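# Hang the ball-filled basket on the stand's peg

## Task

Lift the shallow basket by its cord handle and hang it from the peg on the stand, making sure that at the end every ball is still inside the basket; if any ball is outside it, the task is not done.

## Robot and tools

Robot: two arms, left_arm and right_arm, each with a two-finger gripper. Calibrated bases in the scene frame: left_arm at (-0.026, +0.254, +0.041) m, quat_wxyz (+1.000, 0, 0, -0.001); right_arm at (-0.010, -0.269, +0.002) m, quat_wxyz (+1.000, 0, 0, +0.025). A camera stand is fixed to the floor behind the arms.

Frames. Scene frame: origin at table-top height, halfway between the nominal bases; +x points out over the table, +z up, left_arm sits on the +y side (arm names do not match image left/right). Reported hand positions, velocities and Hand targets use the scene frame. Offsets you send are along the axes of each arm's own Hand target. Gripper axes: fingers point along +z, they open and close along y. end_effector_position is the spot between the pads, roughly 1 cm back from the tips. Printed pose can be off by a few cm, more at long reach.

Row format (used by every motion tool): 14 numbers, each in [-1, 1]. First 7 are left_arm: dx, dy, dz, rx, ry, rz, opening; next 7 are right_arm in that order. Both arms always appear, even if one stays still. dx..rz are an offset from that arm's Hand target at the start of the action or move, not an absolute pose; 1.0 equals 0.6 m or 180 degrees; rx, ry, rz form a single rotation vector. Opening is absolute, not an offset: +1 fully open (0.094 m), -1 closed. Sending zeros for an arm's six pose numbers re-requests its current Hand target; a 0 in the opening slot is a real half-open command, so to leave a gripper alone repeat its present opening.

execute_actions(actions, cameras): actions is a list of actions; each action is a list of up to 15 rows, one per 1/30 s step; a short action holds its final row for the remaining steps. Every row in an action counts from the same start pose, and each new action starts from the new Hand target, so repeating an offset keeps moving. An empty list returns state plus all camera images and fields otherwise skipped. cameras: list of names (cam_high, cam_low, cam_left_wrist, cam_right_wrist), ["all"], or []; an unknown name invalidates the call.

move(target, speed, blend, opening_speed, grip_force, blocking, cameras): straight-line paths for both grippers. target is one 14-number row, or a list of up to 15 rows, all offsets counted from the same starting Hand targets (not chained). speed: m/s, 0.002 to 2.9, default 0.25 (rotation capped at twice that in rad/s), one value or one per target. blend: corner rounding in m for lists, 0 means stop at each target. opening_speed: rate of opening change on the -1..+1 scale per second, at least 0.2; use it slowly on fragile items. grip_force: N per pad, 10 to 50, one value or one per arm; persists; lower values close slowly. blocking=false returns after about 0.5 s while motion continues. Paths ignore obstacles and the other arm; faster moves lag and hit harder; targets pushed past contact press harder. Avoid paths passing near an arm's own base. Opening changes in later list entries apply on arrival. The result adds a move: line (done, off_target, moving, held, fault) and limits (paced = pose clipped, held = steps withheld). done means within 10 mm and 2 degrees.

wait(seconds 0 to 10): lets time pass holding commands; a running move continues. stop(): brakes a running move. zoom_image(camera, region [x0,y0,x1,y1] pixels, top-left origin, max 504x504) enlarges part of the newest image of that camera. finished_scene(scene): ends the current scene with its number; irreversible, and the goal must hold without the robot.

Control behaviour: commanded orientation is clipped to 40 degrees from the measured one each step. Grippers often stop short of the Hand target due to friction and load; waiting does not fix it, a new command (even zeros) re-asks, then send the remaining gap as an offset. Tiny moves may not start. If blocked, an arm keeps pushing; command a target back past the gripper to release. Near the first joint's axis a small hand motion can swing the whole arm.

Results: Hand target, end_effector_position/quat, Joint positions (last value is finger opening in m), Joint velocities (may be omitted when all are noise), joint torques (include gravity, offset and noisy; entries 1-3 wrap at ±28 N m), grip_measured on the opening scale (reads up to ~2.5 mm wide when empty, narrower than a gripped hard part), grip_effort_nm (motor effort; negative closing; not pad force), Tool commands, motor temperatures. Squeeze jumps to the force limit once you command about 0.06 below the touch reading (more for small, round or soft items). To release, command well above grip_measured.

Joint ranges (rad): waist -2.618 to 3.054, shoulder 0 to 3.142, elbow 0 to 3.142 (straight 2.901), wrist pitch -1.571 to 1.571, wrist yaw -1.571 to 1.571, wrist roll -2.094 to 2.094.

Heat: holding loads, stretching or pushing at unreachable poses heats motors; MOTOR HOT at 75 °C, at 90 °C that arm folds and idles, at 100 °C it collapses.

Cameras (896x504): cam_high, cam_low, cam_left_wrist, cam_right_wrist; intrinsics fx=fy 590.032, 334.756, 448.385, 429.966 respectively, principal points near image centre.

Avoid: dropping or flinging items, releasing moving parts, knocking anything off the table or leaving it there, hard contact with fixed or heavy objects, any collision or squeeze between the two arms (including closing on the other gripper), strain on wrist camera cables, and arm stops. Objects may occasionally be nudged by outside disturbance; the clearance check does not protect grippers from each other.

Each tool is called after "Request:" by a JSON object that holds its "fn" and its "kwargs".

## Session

Request:
{"fn": "execute_actions", "kwargs": {"actions": []}}

Request:
{"fn": "zoom_image", "kwargs": {"camera": "cam_high", "region": [330, 200, 650, 420]}}

Scene clock: 0.00 s.
left_arm: end_effector_position=(+0.3758, +0.2939, +0.1487) grip_measured=+1.000 grip_effort_nm=n/a end_effector_quat_wxyz=(+0.599, -0.092, +0.791, +0.085) | right_arm: end_effector_position=(+0.3854, -0.2773, +0.1237) grip_measured=+1.000 grip_effort_nm=n/a end_effector_quat_wxyz=(+0.620, +0.036, +0.783, -0.031)
Joint positions: left_arm=[-0.019 1.577 0.374 0.922 -0.268 -0.05 0.094] | right_arm=[-0.014 1.502 0.33 0.939 0.129 0.027 0.094]
Joint velocities: within noise
Joint torques (N m): no reading
Motor temperatures (°C): left_arm=[23 30 37 27 26 26 27] | right_arm=[24 25 30 27 23 24 25]
Heat: left arm: 37 °C; right arm: 30 °C.
Hand target: left_arm +0.3752, +0.2943, +0.1464; +0.594, -0.092, +0.794, +0.087 | right_arm +0.3853, -0.2774, +0.1225; +0.617, +0.036, +0.785, -0.032
Tool commands: left_gripper/opening=+1.0 right_gripper/opening=+1.0

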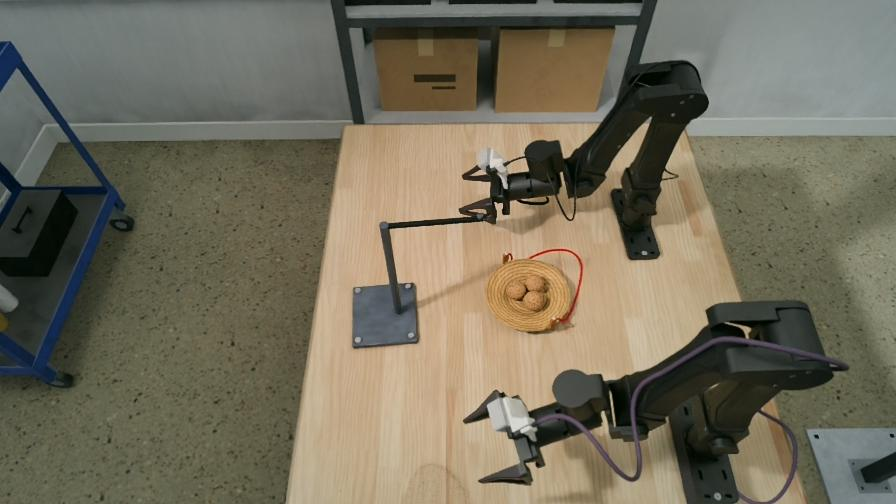

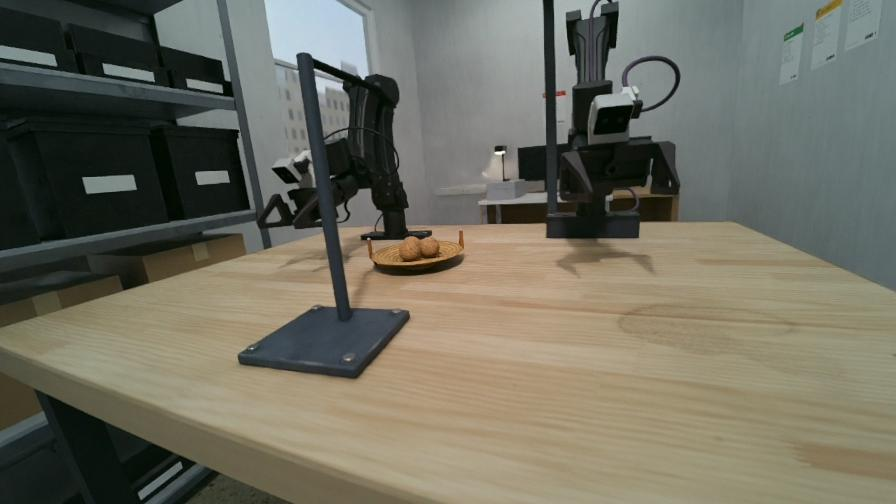

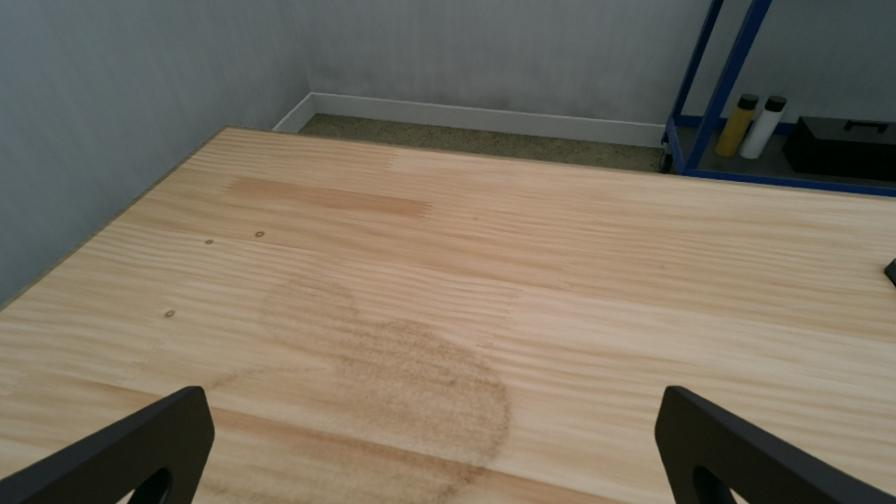

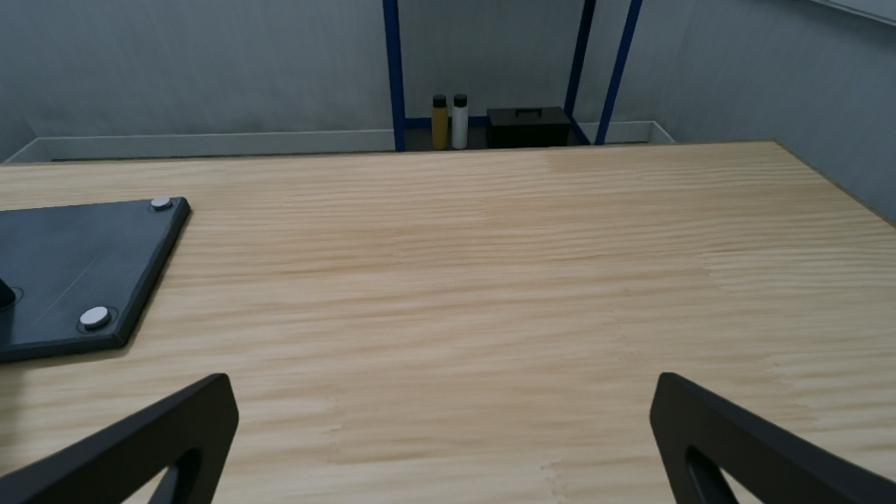

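Scaled by 1.575 from the camera's 896x504 image, which has a finer 1280x720 frame.

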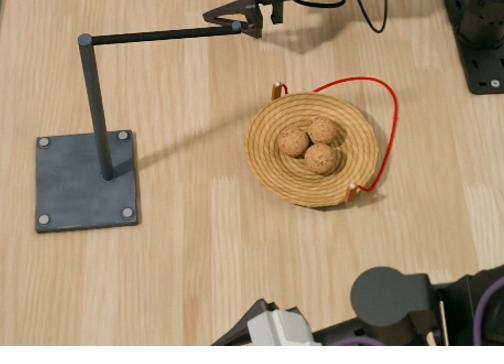

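Request:
{"fn": "move", "kwargs": {"target": [-0.017,-0.4177,-0.4855,0.3273,0.225,0.2699,0.3,-0.2882,-0.061,-0.3827,-0.232,-0.0675,-0.003,1], "speed": 0.25, "grip_force": [25,50], "cameras": ["all"]}}

Request:
{"fn": "zoom_image", "kwargs": {"camera": "cam_high", "region": [470, 230, 630, 350]}}

Scene clock: 67.43 s.
left_arm: end_effector_position=(+0.1718, -0.0175, +0.2294) grip_measured=+0.303 grip_effort_nm=-0.17 end_effector_quat_wxyz=(+0.197, +0.481, +0.847, -0.108) | right_arm: end_effector_position=(+0.2051, -0.2982, +0.3404) grip_measured=+1.000 grip_effort_nm=0.02 end_effector_quat_wxyz=(+0.684, -0.120, +0.697, +0.181)
Joint positions: left_arm=[-0.919 1.403 1.302 -1.017 0.043 0.102 0.061] | right_arm=[-1.174 0.602 0.634 0.004 -1.553 0.125 0.094]
Joint torques (N m): left_arm=[-0.27 -4.18 9.74 0.85 0.13 0.08] | right_arm=[-0.5 -0.02 8.1 1.04 -0.1 0.05]
Motor temperatures (°C): left_arm=[23 30 39 33 26 26 27] | right_arm=[24 27 32 32 23 24 25]
Heat: left arm: 39 °C; right arm: 32 °C.
Hand target: left_arm +0.1702, -0.0199, +0.2299; +0.188, +0.488, +0.846, -0.108 | right_arm +0.2005, -0.2952, +0.3450; +0.667, -0.193, +0.677, +0.244
Off the commanded pose: left_arm 0.003 m, 1 deg | right_arm 0.007 m, 11 deg.
joint sent to its limit (right arm) — joint 5 (wrist yaw), lower limit. The joint targets are off in orientation, not in position.
grip_force (N): 25, 50
move: off_target (right_arm)

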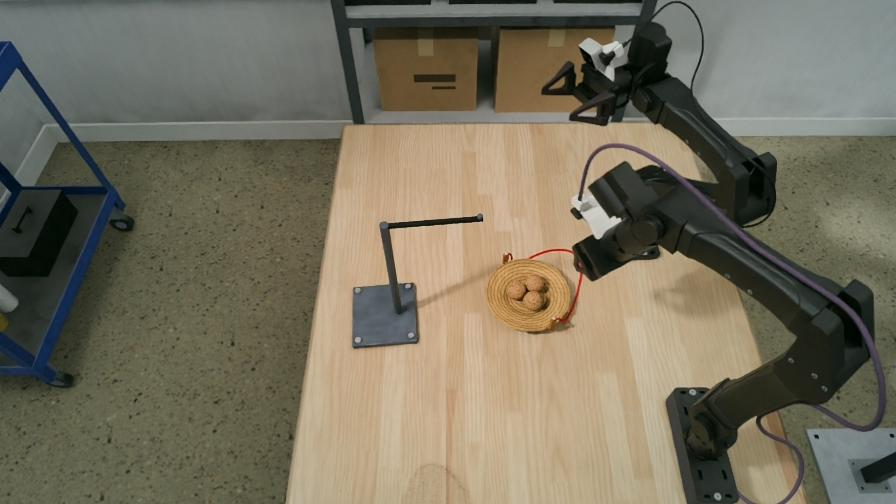

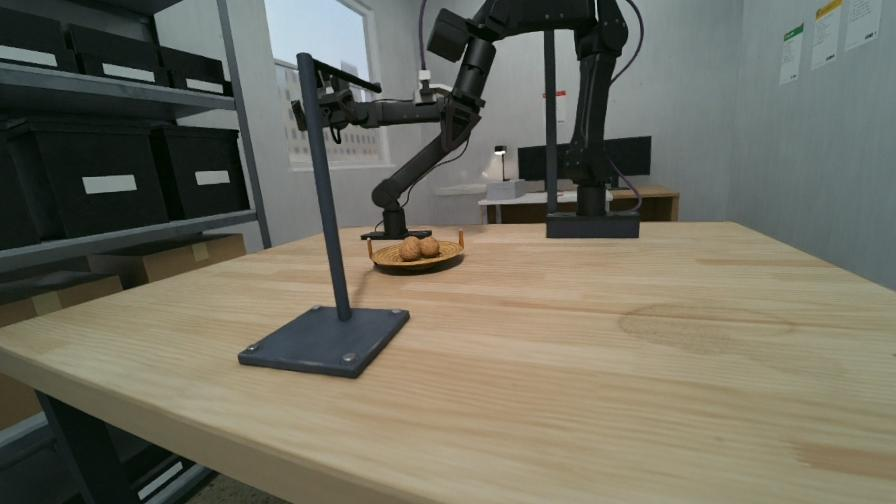

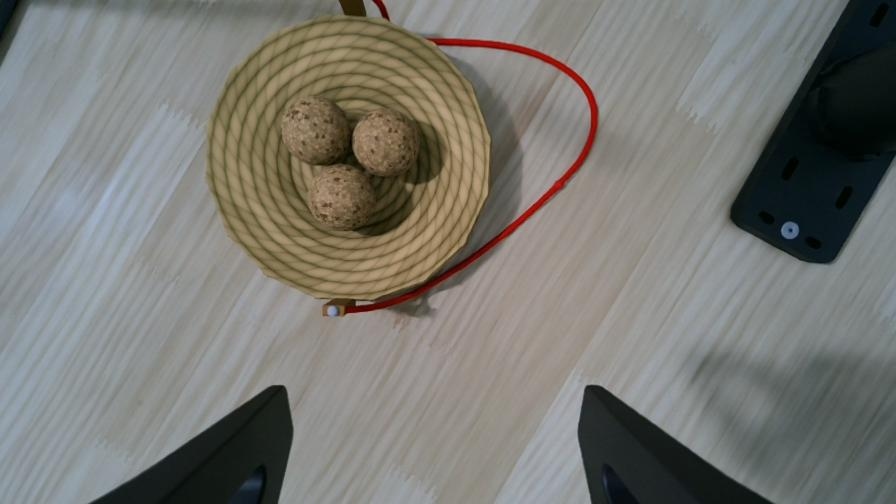

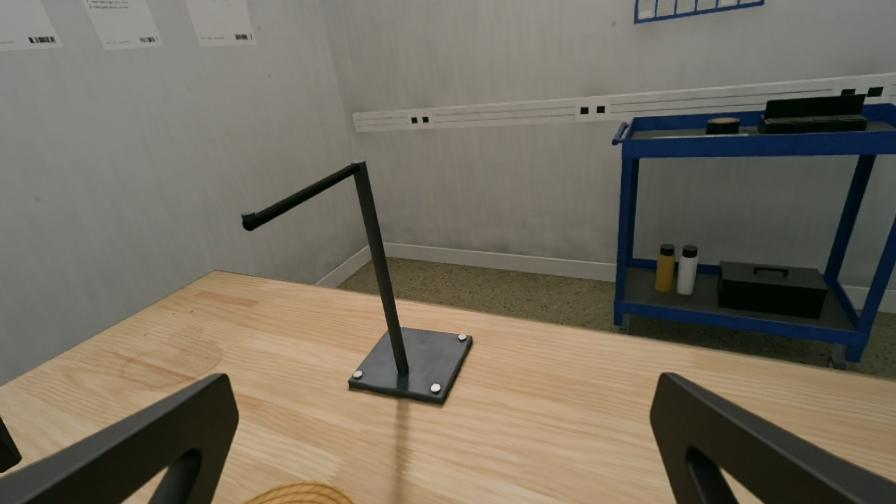

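Scaled by 3.150 from the camera's 896x504 image, which has a finer 1280x720 frame.

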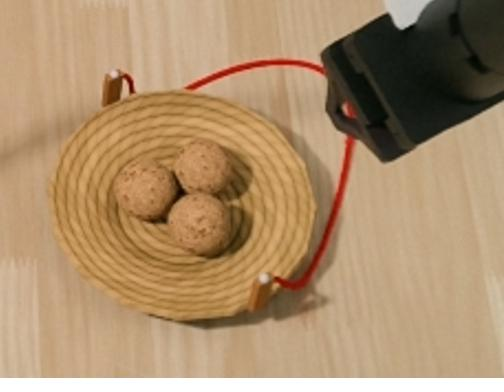

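Request:
{"fn": "move", "kwargs": {"target": [-0.0463,-0.1595,0.334,0,0,0,0.0,0,0,0,0,0,0,1], "speed": 0.2, "cameras": ["cam_high","cam_left_wrist"]}}

Scene clock: 107.60 s.
left_arm: end_effector_position=(+0.1382, -0.1551, +0.0626) grip_measured=+0.003 grip_effort_nm=-0.17 end_effector_quat_wxyz=(+0.181, +0.493, +0.844, -0.108) | right_arm: end_effector_position=(+0.2051, -0.2982, +0.3404) grip_measured=+1.000 grip_effort_nm=0.02 end_effector_quat_wxyz=(+0.684, -0.120, +0.697, +0.181)
Joint positions: left_arm=[-1.215 1.934 1.22 -0.437 -0.062 -0.148 0.047] | right_arm=[-1.174 0.602 0.634 0.004 -1.553 0.125 0.094]
Joint torques (N m): left_arm=[-0.09 -8.91 8.72 1.25 -0.13 -0.06] | right_arm=[-0.39 0.01 8.14 1.04 -0.08 0.05]
Motor temperatures (°C): left_arm=[23 30 44 30 26 26 27] | right_arm=[24 26 32 31 23 24 25]
Heat: left arm: 44 °C; right arm: 32 °C.
Hand target: left_arm +0.1424, -0.1631, +0.0601; +0.188, +0.488, +0.845, -0.108 | right_arm +0.2023, -0.2944, +0.3450; +0.685, -0.127, +0.695, +0.177 (not the last commanded pose)
Off the commanded pose: left_arm 0.009 m, 1 deg | right_arm 0.007 m, 11 deg.
grip_force (N): 25, 50
move: off_target (right_arm)
Images, in order (width x height): cam_high 896x504, cam_left_wrist 896x504.

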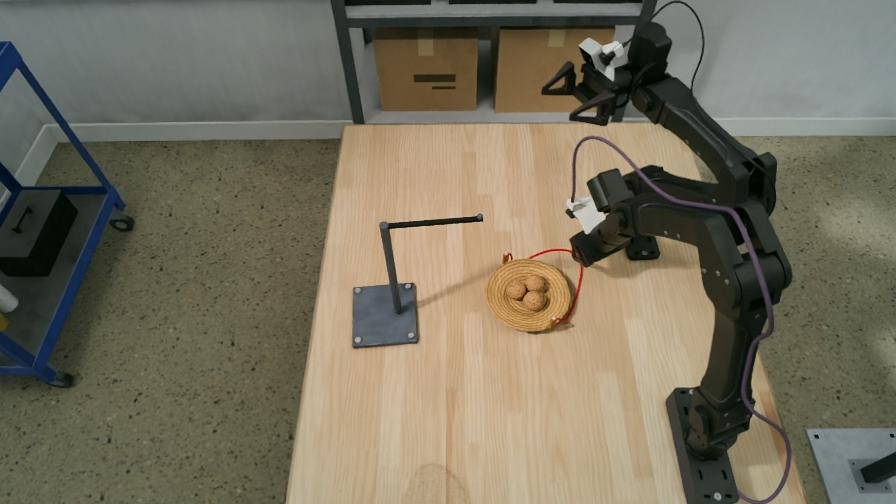

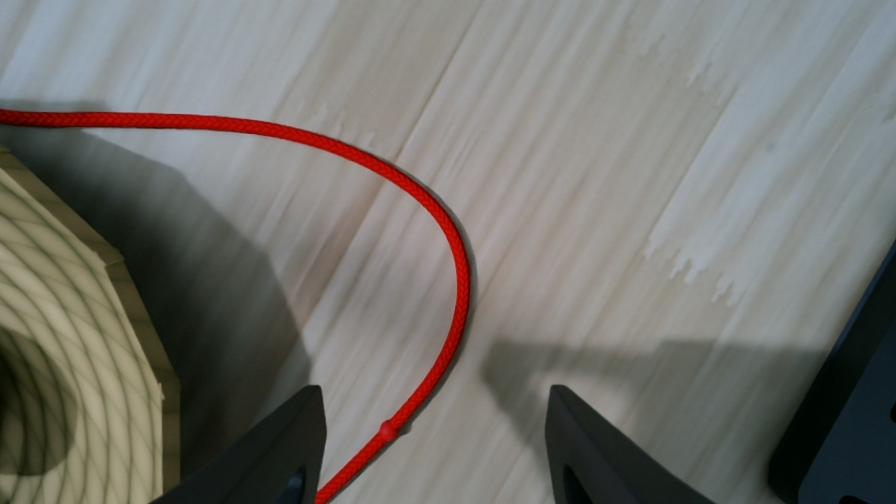

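Request:
{"fn": "move", "kwargs": {"target": [-0.0037,-0.0137,0.0642,0,0,0,0.0,0,0,0,0,0,0,1], "speed": 0.1, "cameras": ["cam_left_wrist"]}}

Scene clock: 123.40 s.
left_arm: end_effector_position=(+0.1427, -0.1751, +0.0322) grip_measured=+0.003 grip_effort_nm=-0.17 end_effector_quat_wxyz=(+0.183, +0.490, +0.845, -0.109) | right_arm: end_effector_position=(+0.2051, -0.2982, +0.3404) grip_measured=+1.000 grip_effort_nm=0.02 end_effector_quat_wxyz=(+0.684, -0.120, +0.697, +0.181)
Joint positions: left_arm=[-1.223 2.055 1.26 -0.351 -0.067 -0.16 0.047] | right_arm=[-1.174 0.602 0.634 0.004 -1.553 0.125 0.094]
Joint torques (N m): left_arm=[-0.46 -9.28 8.51 1.28 -0.09 -0.08] | right_arm=[-0.38 -0.02 8.08 1.04 -0.09 0.05]
Heat: left arm: 42 °C; right arm: 32 °C.
Hand target: left_arm +0.1446, -0.1830, +0.0261; +0.188, +0.488, +0.845, -0.108 | right_arm +0.2023, -0.2944, +0.3450; +0.685, -0.127, +0.695, +0.177
Off the commanded pose: left_arm 0.010 m, 1 deg | right_arm 0.007 m, 1 deg.
grip_force (N): 25, 50
move: done
Images, in order (width x height): cam_left_wrist 896x504.

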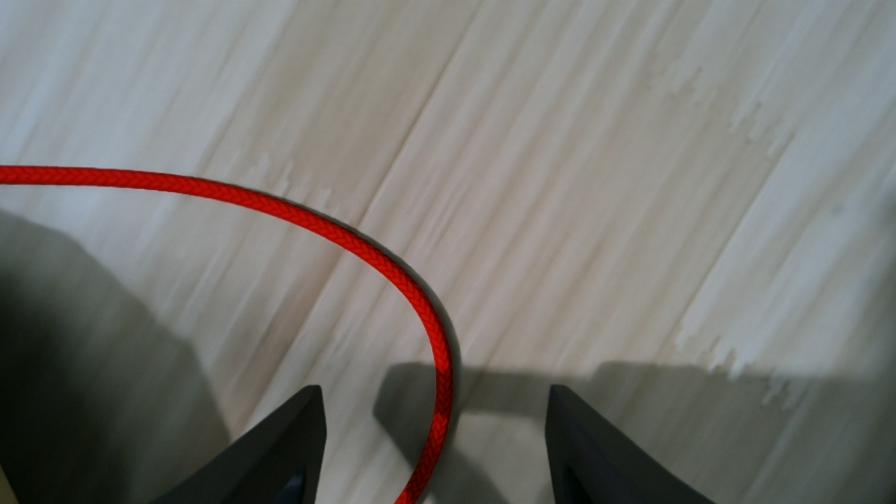

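Request:
{"fn": "move", "kwargs": {"target": [0.0113,0.0,0.0242,0,0,0,0.0,0,0,0,0,0,0,1], "speed": 0.06, "cameras": ["cam_left_wrist"]}}

Scene clock: 131.80 s.
left_arm: end_effector_position=(+0.1455, -0.1827, +0.0242) grip_measured=+0.003 grip_effort_nm=-0.16 end_effector_quat_wxyz=(+0.192, +0.489, +0.843, -0.116) | right_arm: end_effector_position=(+0.2051, -0.2982, +0.3404) grip_measured=+1.000 grip_effort_nm=0.02 end_effector_quat_wxyz=(+0.684, -0.120, +0.697, +0.181)
Joint positions: left_arm=[-1.223 2.086 1.26 -0.298 -0.068 -0.16 0.047] | right_arm=[-1.174 0.602 0.634 0.004 -1.553 0.125 0.094]
Joint torques (N m): left_arm=[-0.44 -9.26 6.6 1.34 -0.11 -0.07] | right_arm=[-0.39 -0.01 8.12 1.04 -0.09 0.05]
Heat: left arm: 42 °C; right arm: 32 °C.
Hand target: left_arm +0.1446, -0.1829, +0.0101; +0.188, +0.488, +0.845, -0.108 | right_arm +0.2023, -0.2944, +0.3450; +0.685, -0.127, +0.695, +0.177
Off the commanded pose: left_arm 0.014 m, 1 deg | right_arm 0.007 m, 1 deg.
grip_force (N): 25, 50
move: off_target (left_arm)
Images, in order (width x height): cam_left_wrist 896x504.

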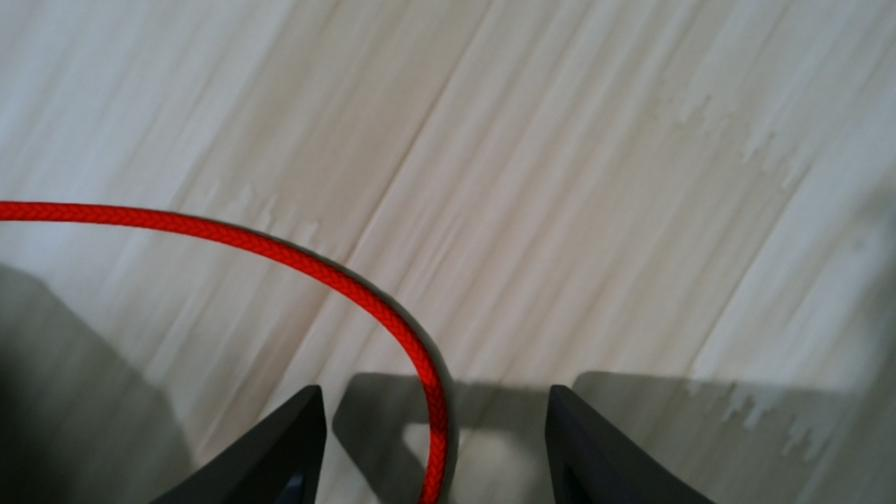

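Request:
{"fn": "move", "kwargs": {"target": [0,0,0,0,0,0,-0.9,0,0,0,0,0,0,1], "opening_speed": 0.6, "cameras": ["cam_left_wrist"]}}

Scene clock: 149.17 s.
left_arm: end_effector_position=(+0.1456, -0.1829, +0.0243) grip_measured=-0.897 grip_effort_nm=-0.17 end_effector_quat_wxyz=(+0.192, +0.488, +0.843, -0.116) | right_arm: end_effector_position=(+0.2051, -0.2982, +0.3404) grip_measured=+1.000 grip_effort_nm=0.02 end_effector_quat_wxyz=(+0.684, -0.120, +0.697, +0.181)
Joint positions: left_arm=[-1.223 2.086 1.26 -0.297 -0.068 -0.16 0.005] | right_arm=[-1.174 0.602 0.634 0.004 -1.553 0.125 0.094]
Joint torques (N m): left_arm=[-0.46 -9.26 6.58 1.32 -0.11 -0.08] | right_arm=[-0.4 -0.05 8.06 1.03 -0.1 0.04]
Heat: left arm: 40 °C; right arm: 32 °C.
Hand target: left_arm +0.1446, -0.1830, +0.0102; +0.188, +0.488, +0.845, -0.108 | right_arm +0.2023, -0.2944, +0.3450; +0.685, -0.127, +0.695, +0.177
Off the commanded pose: left_arm 0.014 m, 1 deg | right_arm 0.007 m, 1 deg.
grip_force (N): 25, 50
move: off_target (left_arm)
Images, in order (width x height): cam_left_wrist 896x504.

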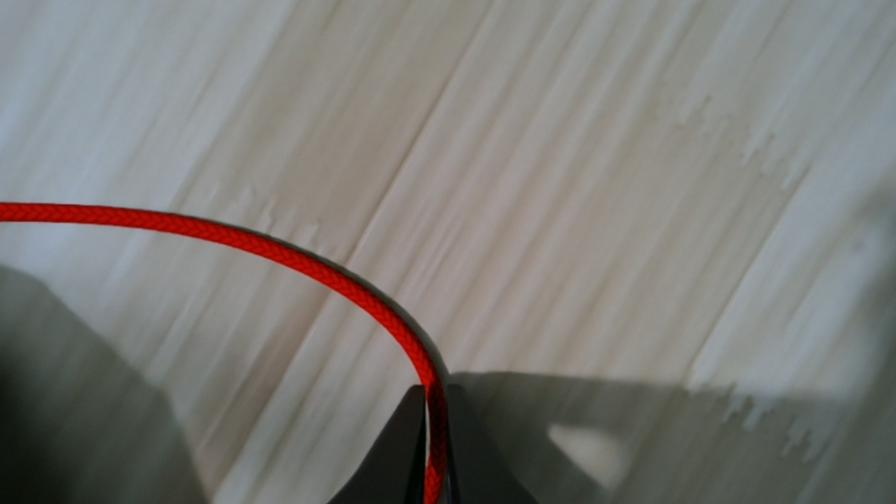

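Request:
{"fn": "move", "kwargs": {"target": [0,0,0,0,0,0,-1,0,0,0,0,0,0,1]}}

Scene clock: 154.57 s.
left_arm: end_effector_position=(+0.1456, -0.1829, +0.0243) grip_measured=-0.993 grip_effort_nm=-0.38 end_effector_quat_wxyz=(+0.192, +0.488, +0.843, -0.116) | right_arm: end_effector_position=(+0.2051, -0.2982, +0.3404) grip_measured=+1.000 grip_effort_nm=0.02 end_effector_quat_wxyz=(+0.684, -0.120, +0.697, +0.181)
Joint positions: left_arm=[-1.223 2.086 1.26 -0.297 -0.068 -0.16 0] | right_arm=[-1.174 0.602 0.634 0.004 -1.553 0.125 0.094]
Joint torques (N m): left_arm=[-0.44 -9.26 6.58 1.32 -0.11 -0.07] | right_arm=[-0.4 -0.03 8.05 1.04 -0.1 0.05]
Heat: left arm: 40 °C; right arm: 32 °C.
Hand target: left_arm +0.1446, -0.1830, +0.0101; +0.188, +0.488, +0.845, -0.108 | right_arm +0.2023, -0.2944, +0.3450; +0.685, -0.127, +0.695, +0.177
Off the commanded pose: left_arm 0.014 m, 1 deg | right_arm 0.007 m, 1 deg.
grip_force (N): 25, 50
move: off_target (left_arm)

Request:
{"fn": "move", "kwargs": {"target": [0,0,0,0,0,0,0,0,0,0,0,0,0,1], "opening_speed": 1.0}}

Request:
{"fn": "move", "kwargs": {"target": [0.019,0,0.0132,0,0,0,0,0,0,0,0,0,0,1], "speed": 0.05, "cameras": ["cam_left_wrist"]}}

Scene clock: 164.20 s.
left_arm: end_effector_position=(+0.1457, -0.1828, +0.0243) grip_measured=-0.003 grip_effort_nm=0.12 end_effector_quat_wxyz=(+0.192, +0.488, +0.843, -0.116) | right_arm: end_effector_position=(+0.2051, -0.2982, +0.3404) grip_measured=+1.000 grip_effort_nm=0.02 end_effector_quat_wxyz=(+0.684, -0.120, +0.697, +0.181)
Joint positions: left_arm=[-1.223 2.086 1.26 -0.297 -0.068 -0.16 0.047] | right_arm=[-1.174 0.602 0.634 0.004 -1.553 0.125 0.094]
Joint torques (N m): left_arm=[-0.46 -9.28 6.58 1.32 -0.11 -0.07] | right_arm=[-0.4 -0.05 8.09 1.04 -0.09 0.05]
Heat: left arm: 40 °C; right arm: 32 °C.
Hand target: left_arm +0.1446, -0.1829, +0.0101; +0.188, +0.488, +0.845, -0.108 | right_arm +0.2023, -0.2944, +0.3450; +0.685, -0.127, +0.695, +0.177
Off the commanded pose: left_arm 0.014 m, 1 deg | right_arm 0.007 m, 1 deg.
grip_force (N): 25, 50
move: off_target (left_arm)

Scene clock: 165.17 s.
left_arm: end_effector_position=(+0.1455, -0.1846, +0.0213) grip_measured=-0.003 grip_effort_nm=0.12 end_effector_quat_wxyz=(+0.202, +0.486, +0.841, -0.123) | right_arm: end_effector_position=(+0.2051, -0.2982, +0.3404) grip_measured=+1.000 grip_effort_nm=0.02 end_effector_quat_wxyz=(+0.684, -0.120, +0.697, +0.181)
Joint positions: left_arm=[-1.226 2.086 1.232 -0.244 -0.072 -0.162 0.047] | right_arm=[-1.174 0.602 0.634 0.004 -1.553 0.125 0.094]
Joint torques (N m): left_arm=[-0.46 -8.8 4.78 1.38 -0.08 -0.07] | right_arm=[-0.34 -0.03 8.08 1.03 -0.08 0.05]
Heat: left arm: 40 °C; right arm: 32 °C.
Hand target: left_arm +0.1412, -0.1770, -0.0018; +0.188, +0.488, +0.845, -0.108 | right_arm +0.2023, -0.2944, +0.3450; +0.685, -0.127, +0.695, +0.177
Off the commanded pose: left_arm 0.025 m, 2 deg | right_arm 0.007 m, 1 deg.
grip_force (N): 25, 50
move: off_target (left_arm)
Images, in order (width x height): cam_left_wrist 896x504.

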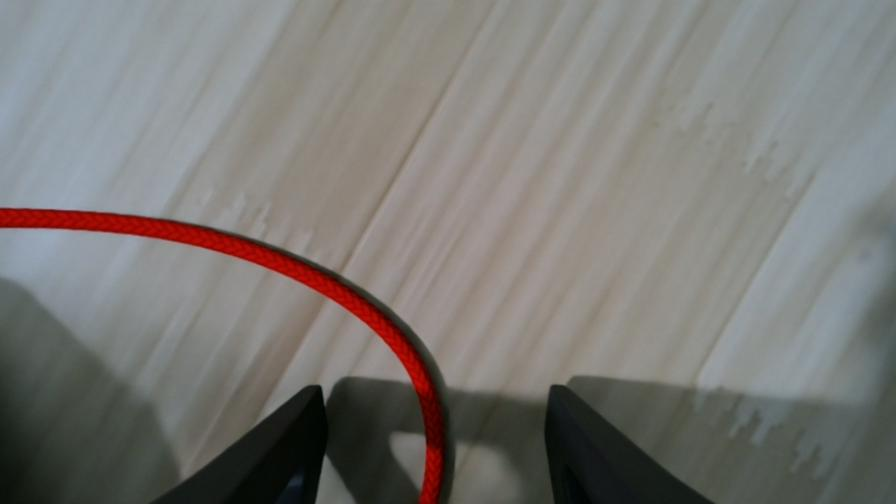

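Request:
{"fn": "move", "kwargs": {"target": [[-0.005,0,-0.0344,0,0,0,0,0,0,0,0,0,0,1],[0.0104,0,-0.0012,0,0,0,0,0,0,0,0,0,0,1]], "speed": 0.05, "cameras": ["cam_left_wrist"]}}

Scene clock: 177.00 s.
left_arm: end_effector_position=(+0.1448, -0.1836, +0.0190) grip_measured=-0.003 grip_effort_nm=0.11 end_effector_quat_wxyz=(+0.209, +0.486, +0.840, -0.119) | right_arm: end_effector_position=(+0.2051, -0.2982, +0.3404) grip_measured=+1.000 grip_effort_nm=0.03 end_effector_quat_wxyz=(+0.684, -0.120, +0.697, +0.181)
Joint positions: left_arm=[-1.233 2.086 1.217 -0.225 -0.089 -0.164 0.047] | right_arm=[-1.174 0.602 0.634 0.004 -1.553 0.125 0.094]
Joint torques (N m): left_arm=[-0.12 -9.81 3.58 1.37 0.07 -0.09] | right_arm=[-0.35 -0.01 8.08 1.03 -0.08 0.03]
Motor temperatures (°C): left_arm=[23 34 39 32 26 26 27] | right_arm=[24 25 32 30 23 24 25]
Heat: left arm: 39 °C; right arm: 32 °C.
Hand target: left_arm +0.1382, -0.1718, -0.0038; +0.188, +0.488, +0.845, -0.108 | right_arm +0.2023, -0.2944, +0.3450; +0.685, -0.127, +0.695, +0.177
Off the commanded pose: left_arm 0.026 m, 3 deg | right_arm 0.007 m, 1 deg.
grip_force (N): 25, 50
move: off_target (left_arm)
Images, in order (width x height): cam_left_wrist 896x504.

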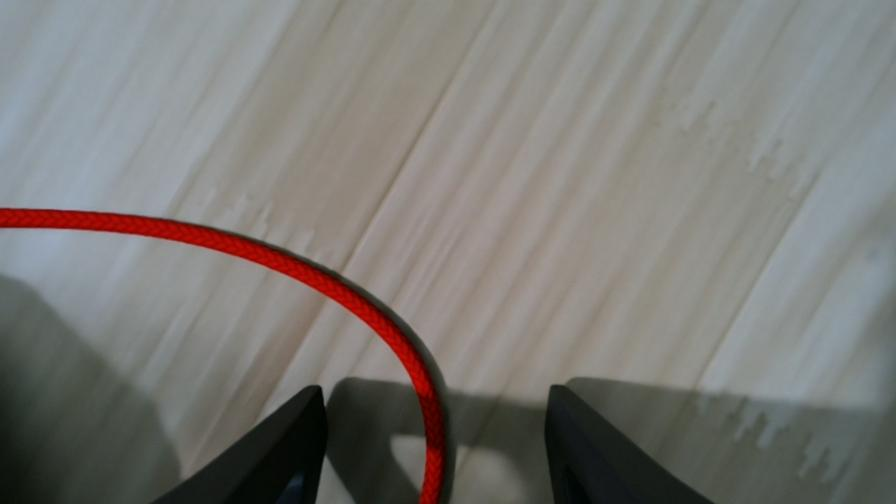

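Request:
{"fn": "move", "kwargs": {"target": [-0.047,0.0038,-0.0772,0,0,0,0,0,0,0,0,0,0,1], "speed": 0.08, "cameras": ["cam_left_wrist"]}}

Scene clock: 186.90 s.
left_arm: end_effector_position=(+0.1386, -0.1702, +0.0310) grip_measured=-0.003 grip_effort_nm=0.12 end_effector_quat_wxyz=(+0.176, +0.493, +0.847, -0.097) | right_arm: end_effector_position=(+0.2051, -0.2982, +0.3404) grip_measured=+1.000 grip_effort_nm=0.02 end_effector_quat_wxyz=(+0.684, -0.120, +0.697, +0.181)
Joint positions: left_arm=[-1.233 2.053 1.264 -0.385 -0.081 -0.165 0.047] | right_arm=[-1.174 0.602 0.634 0.004 -1.553 0.125 0.094]
Joint torques (N m): left_arm=[0.55 -15.66 8.28 0.83 0.02 -0.01] | right_arm=[-0.38 -0.05 8.09 1.05 -0.09 0.04]
Heat: left arm: 39 °C; right arm: 32 °C.
Hand target: left_arm +0.1431, -0.1758, +0.0502; +0.188, +0.488, +0.846, -0.108 | right_arm +0.2023, -0.2944, +0.3450; +0.685, -0.127, +0.695, +0.177
Off the commanded pose: left_arm 0.020 m, 2 deg | right_arm 0.007 m, 1 deg.
grip_force (N): 25, 50
move: off_target (left_arm)
Images, in order (width x height): cam_left_wrist 896x504.

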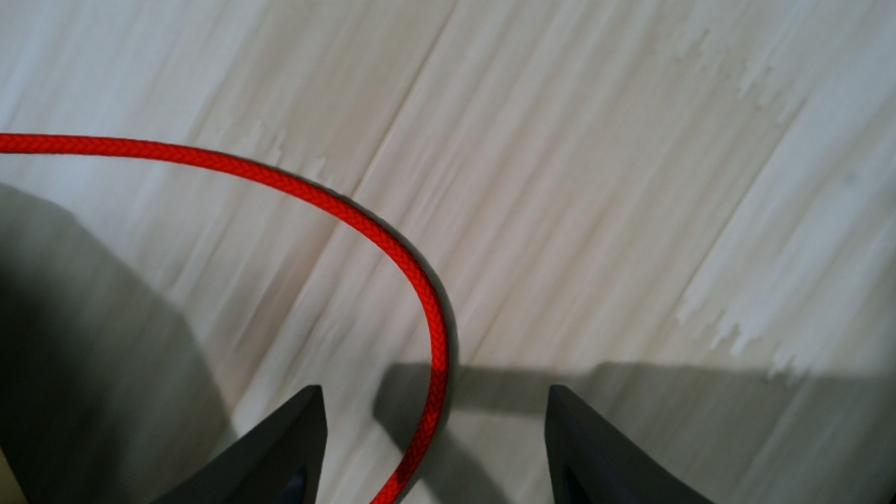

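Request:
{"fn": "move", "kwargs": {"target": [0.0413,-0.002,0.08,0,0,0,0,0,0,0,0,0,0,1], "speed": 0.06, "cameras": ["cam_left_wrist"]}}

Scene clock: 197.03 s.
left_arm: end_effector_position=(+0.1430, -0.1843, +0.0209) grip_measured=-0.003 grip_effort_nm=0.12 end_effector_quat_wxyz=(+0.206, +0.487, +0.840, -0.123) | right_arm: end_effector_position=(+0.2051, -0.2982, +0.3404) grip_measured=+1.000 grip_effort_nm=0.02 end_effector_quat_wxyz=(+0.684, -0.120, +0.697, +0.181)
Joint positions: left_arm=[-1.234 2.081 1.22 -0.232 -0.079 -0.165 0.047] | right_arm=[-1.174 0.602 0.634 0.004 -1.553 0.125 0.094]
Joint torques (N m): left_arm=[0.24 -8.55 4.64 1.37 -0.01 -0.04] | right_arm=[-0.38 -0.05 8.09 1.05 -0.1 0.03]
Heat: left arm: 40 °C; right arm: 32 °C.
Hand target: left_arm +0.1410, -0.1745, -0.0040; +0.188, +0.488, +0.846, -0.108 | right_arm +0.2023, -0.2944, +0.3450; +0.685, -0.127, +0.695, +0.177
Off the commanded pose: left_arm 0.027 m, 3 deg | right_arm 0.007 m, 1 deg.
grip_force (N): 25, 50
move: off_target (left_arm)
Images, in order (width x height): cam_left_wrist 896x504.

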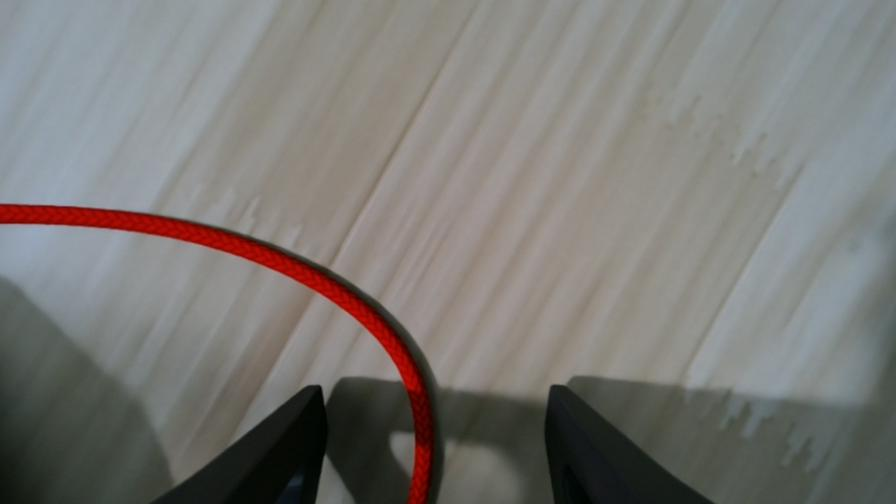

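Request:
{"fn": "move", "kwargs": {"target": [0,0,0,0,0,0,-0.9,0,0,0,0,0,0,1], "opening_speed": 0.6}}

Request:
{"fn": "move", "kwargs": {"target": [-0.003,0,-0.006,0,0,0,-1,0,0,0,0,0,0,1], "speed": 0.05, "cameras": ["cam_left_wrist"]}}

Scene clock: 207.43 s.
left_arm: end_effector_position=(+0.1431, -0.1845, +0.0210) grip_measured=-0.897 grip_effort_nm=-0.17 end_effector_quat_wxyz=(+0.206, +0.487, +0.840, -0.123) | right_arm: end_effector_position=(+0.2051, -0.2982, +0.3404) grip_measured=+1.000 grip_effort_nm=0.02 end_effector_quat_wxyz=(+0.684, -0.120, +0.697, +0.181)
Joint positions: left_arm=[-1.234 2.081 1.22 -0.23 -0.079 -0.165 0.005] | right_arm=[-1.174 0.602 0.634 0.004 -1.553 0.125 0.094]
Joint torques (N m): left_arm=[0.27 -8.55 4.64 1.36 0 -0.05] | right_arm=[-0.36 -0.06 8.1 1.03 -0.09 0.05]
Heat: left arm: 40 °C; right arm: 32 °C.
Hand target: left_arm +0.1410, -0.1745, -0.0040; +0.188, +0.488, +0.846, -0.108 | right_arm +0.2023, -0.2944, +0.3450; +0.685, -0.127, +0.695, +0.177
Off the commanded pose: left_arm 0.027 m, 3 deg | right_arm 0.007 m, 1 deg.
grip_force (N): 25, 50
move: off_target (left_arm)

Scene clock: 208.13 s.
left_arm: end_effector_position=(+0.1430, -0.1843, +0.0207) grip_measured=-0.956 grip_effort_nm=-0.58 end_effector_quat_wxyz=(+0.206, +0.487, +0.840, -0.123) | right_arm: end_effector_position=(+0.2051, -0.2982, +0.3404) grip_measured=+1.000 grip_effort_nm=0.02 end_effector_quat_wxyz=(+0.684, -0.120, +0.697, +0.181)
Joint positions: left_arm=[-1.234 2.081 1.218 -0.228 -0.079 -0.165 0.002] | right_arm=[-1.174 0.602 0.634 0.004 -1.553 0.125 0.094]
Joint torques (N m): left_arm=[0.25 -9.21 5.3 1.17 -0.01 -0.05] | right_arm=[-0.36 -0.03 8.09 1.04 -0.08 0.04]
Heat: left arm: 40 °C; right arm: 32 °C.
Hand target: left_arm +0.1411, -0.1747, +0.0001; +0.188, +0.488, +0.845, -0.108 | right_arm +0.2023, -0.2944, +0.3450; +0.685, -0.127, +0.695, +0.177
Off the commanded pose: left_arm 0.023 m, 3 deg | right_arm 0.007 m, 1 deg.
grip_force (N): 25, 50
move: off_target (left_arm)
Images, in order (width x height): cam_left_wrist 896x504.

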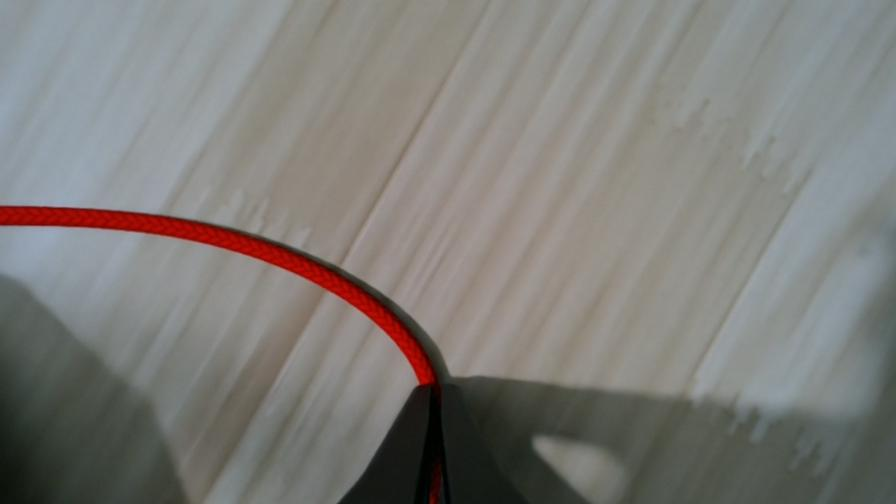

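Request:
{"fn": "move", "kwargs": {"target": [[-0.0763,0.0938,-0.2403,0,0,0,-1,0,0,0,0,0,0,1],[-0.0897,0.2787,-0.3718,0,0,0,-1,0,0,0,0,0,0,1]], "speed": 0.09, "blend": [0.03,0], "cameras": ["all"]}}

Request:
{"fn": "zoom_image", "kwargs": {"camera": "cam_low", "region": [330, 90, 510, 290]}}

Scene clock: 220.70 s.
left_arm: end_effector_position=(+0.2647, -0.0518, +0.2096) grip_measured=-0.957 grip_effort_nm=-0.59 end_effector_quat_wxyz=(+0.178, +0.485, +0.850, -0.101) | right_arm: end_effector_position=(+0.2051, -0.2982, +0.3404) grip_measured=+1.000 grip_effort_nm=0.03 end_effector_quat_wxyz=(+0.684, -0.120, +0.697, +0.181)
Joint positions: left_arm=[-0.765 1.772 1.617 -1.017 0.107 0.247 0.002] | right_arm=[-1.174 0.602 0.634 0.004 -1.553 0.125 0.094]
Joint torques (N m): left_arm=[0.16 -12.45 9.54 0.78 0.19 0.07] | right_arm=[-0.36 -0.03 8.13 1.04 -0.08 0.04]
Heat: left arm: 41 °C; right arm: 32 °C.
Hand target: left_arm +0.2628, -0.0515, +0.2251; +0.188, +0.488, +0.845, -0.108 | right_arm +0.2023, -0.2944, +0.3450; +0.685, -0.127, +0.695, +0.177
Off the commanded pose: left_arm 0.016 m, 2 deg | right_arm 0.007 m, 1 deg.
grip_force (N): 25, 50
move: off_target (left_arm)

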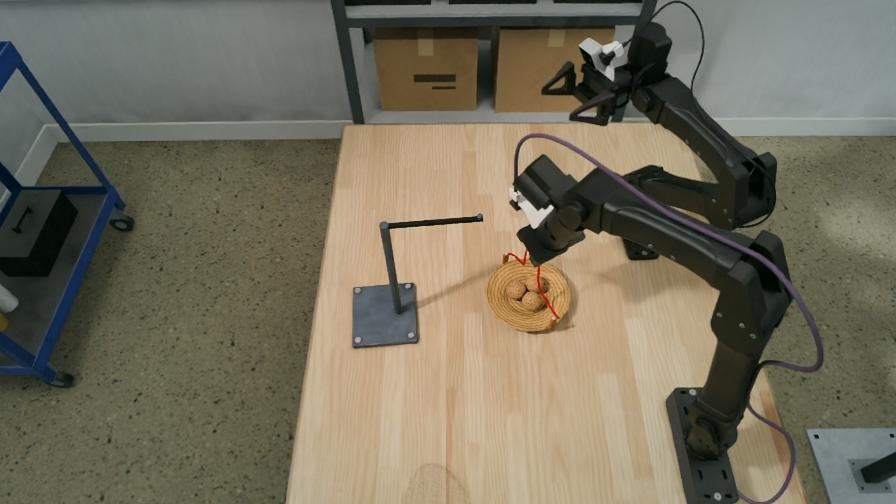

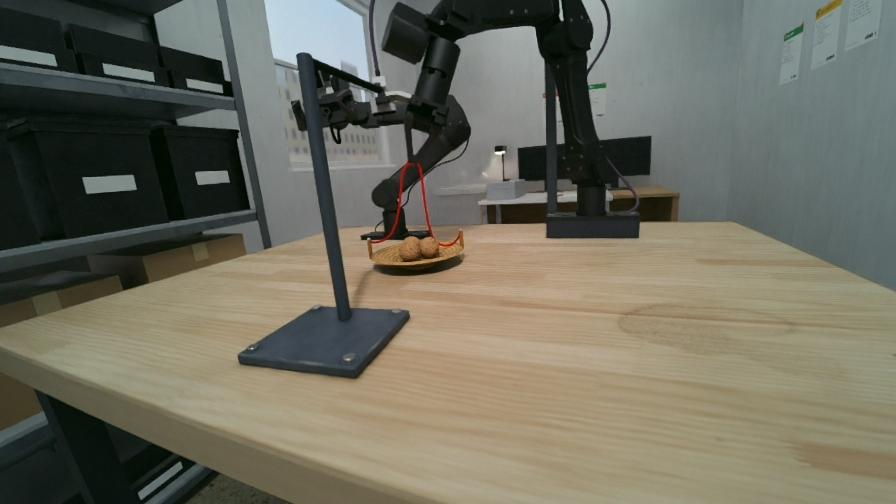

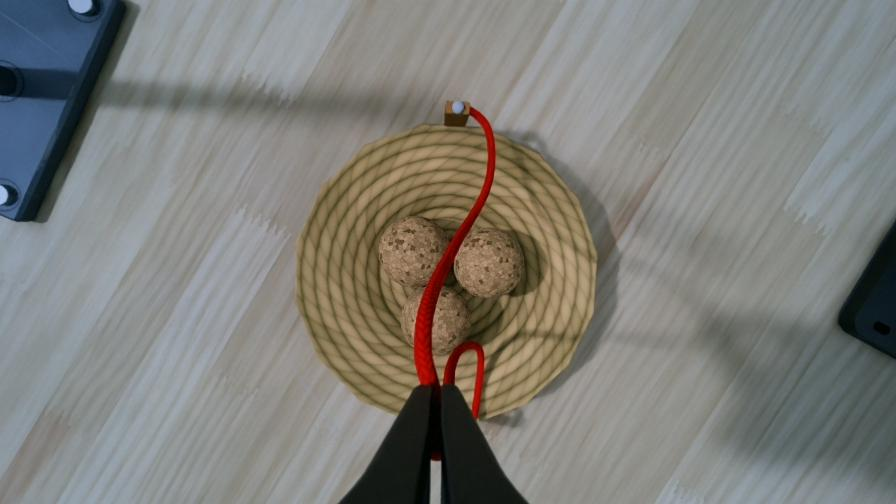

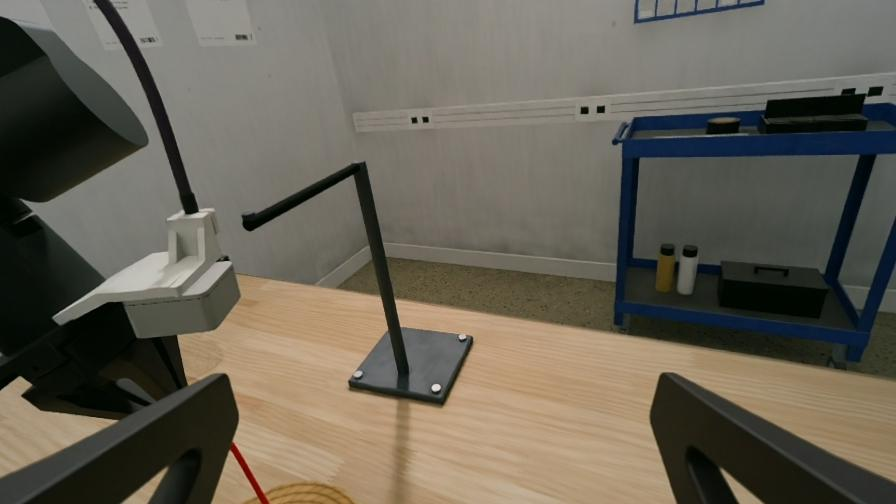

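Scaled by 2.520 from the camera's 896x504 image, which has a finer 1280x720 frame.

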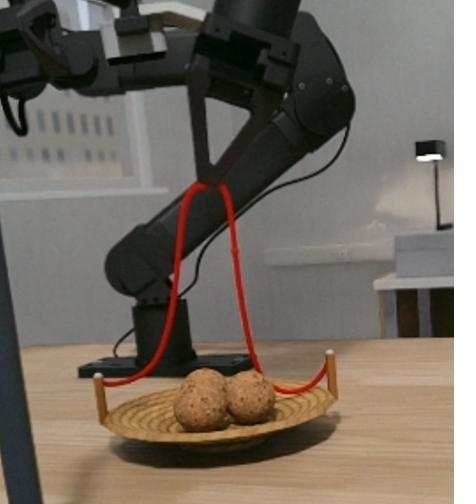

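Request:
{"fn": "move", "kwargs": {"target": [-0.0423,0,-0.0906,0,0,0,-1,0,0,0,0,0,0,1], "speed": 0.05, "cameras": ["cam_low","cam_left_wrist"]}}

Request:
{"fn": "zoom_image", "kwargs": {"camera": "cam_low", "region": [330, 90, 510, 290]}}

Scene clock: 230.63 s.
left_arm: end_effector_position=(+0.2625, -0.0498, +0.2895) grip_measured=-0.958 grip_effort_nm=-0.59 end_effector_quat_wxyz=(+0.201, +0.483, +0.845, -0.108) | right_arm: end_effector_position=(+0.2051, -0.2982, +0.3404) grip_measured=+1.000 grip_effort_nm=0.02 end_effector_quat_wxyz=(+0.684, -0.120, +0.697, +0.181)
Joint positions: left_arm=[-0.765 1.788 1.943 -1.277 0.107 0.247 0.002] | right_arm=[-1.174 0.602 0.634 0.004 -1.553 0.125 0.094]
Joint torques (N m): left_arm=[0.16 -7.39 9.29 0.83 0.18 0.08] | right_arm=[-0.38 -0.05 8.09 1.03 -0.08 0.04]
Heat: left arm: 42 °C; right arm: 32 °C.
Hand target: left_arm +0.2627, -0.0514, +0.2851; +0.188, +0.488, +0.845, -0.108 | right_arm +0.2023, -0.2944, +0.3450; +0.685, -0.127, +0.695, +0.177
Off the commanded pose: left_arm 0.005 m, 2 deg | right_arm 0.007 m, 1 deg.
grip_force (N): 25, 50
move: done
Images, in order (width x height): cam_low 896x504, cam_left_wrist 896x504.

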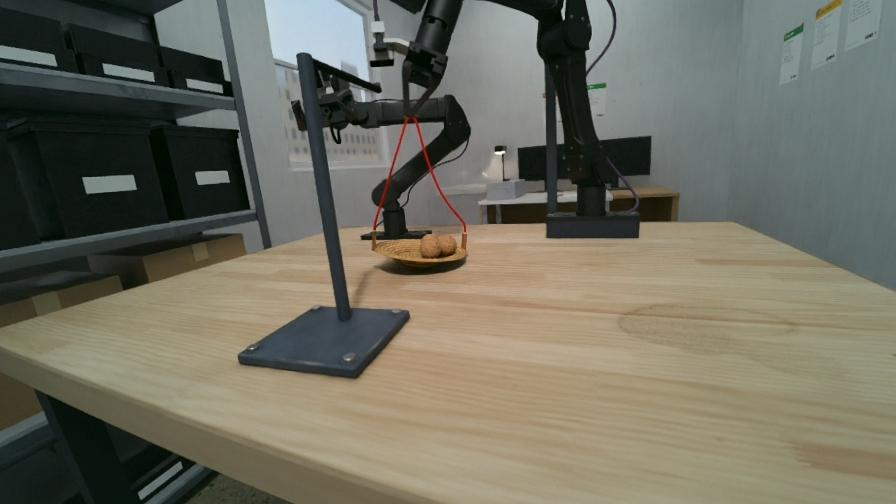

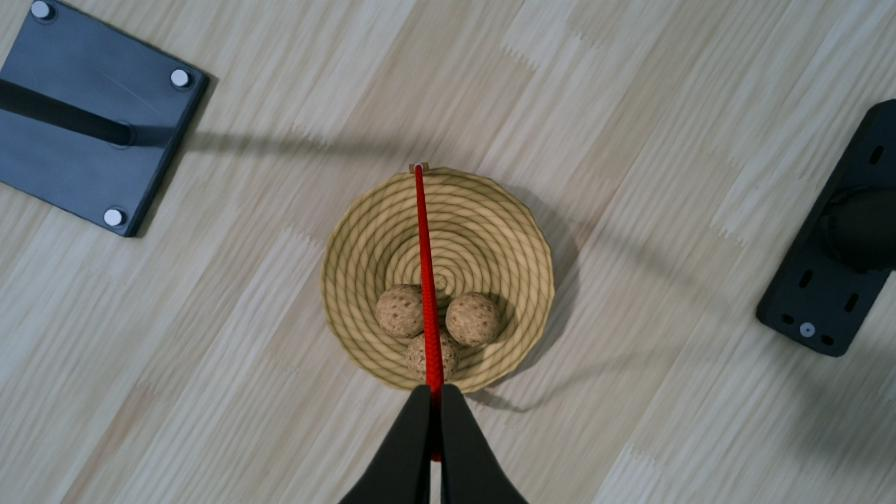

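Scaled by 2.520 from the camera's 896x504 image, which has a finer 1280x720 frame.

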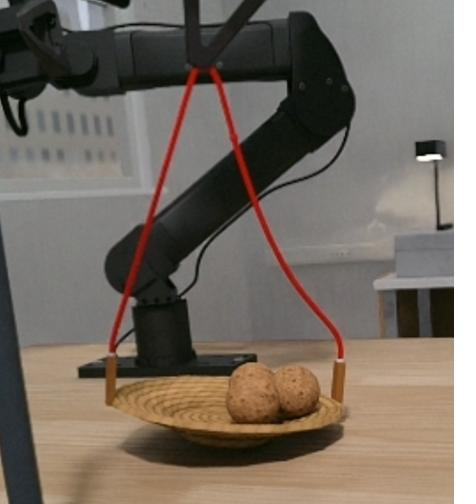

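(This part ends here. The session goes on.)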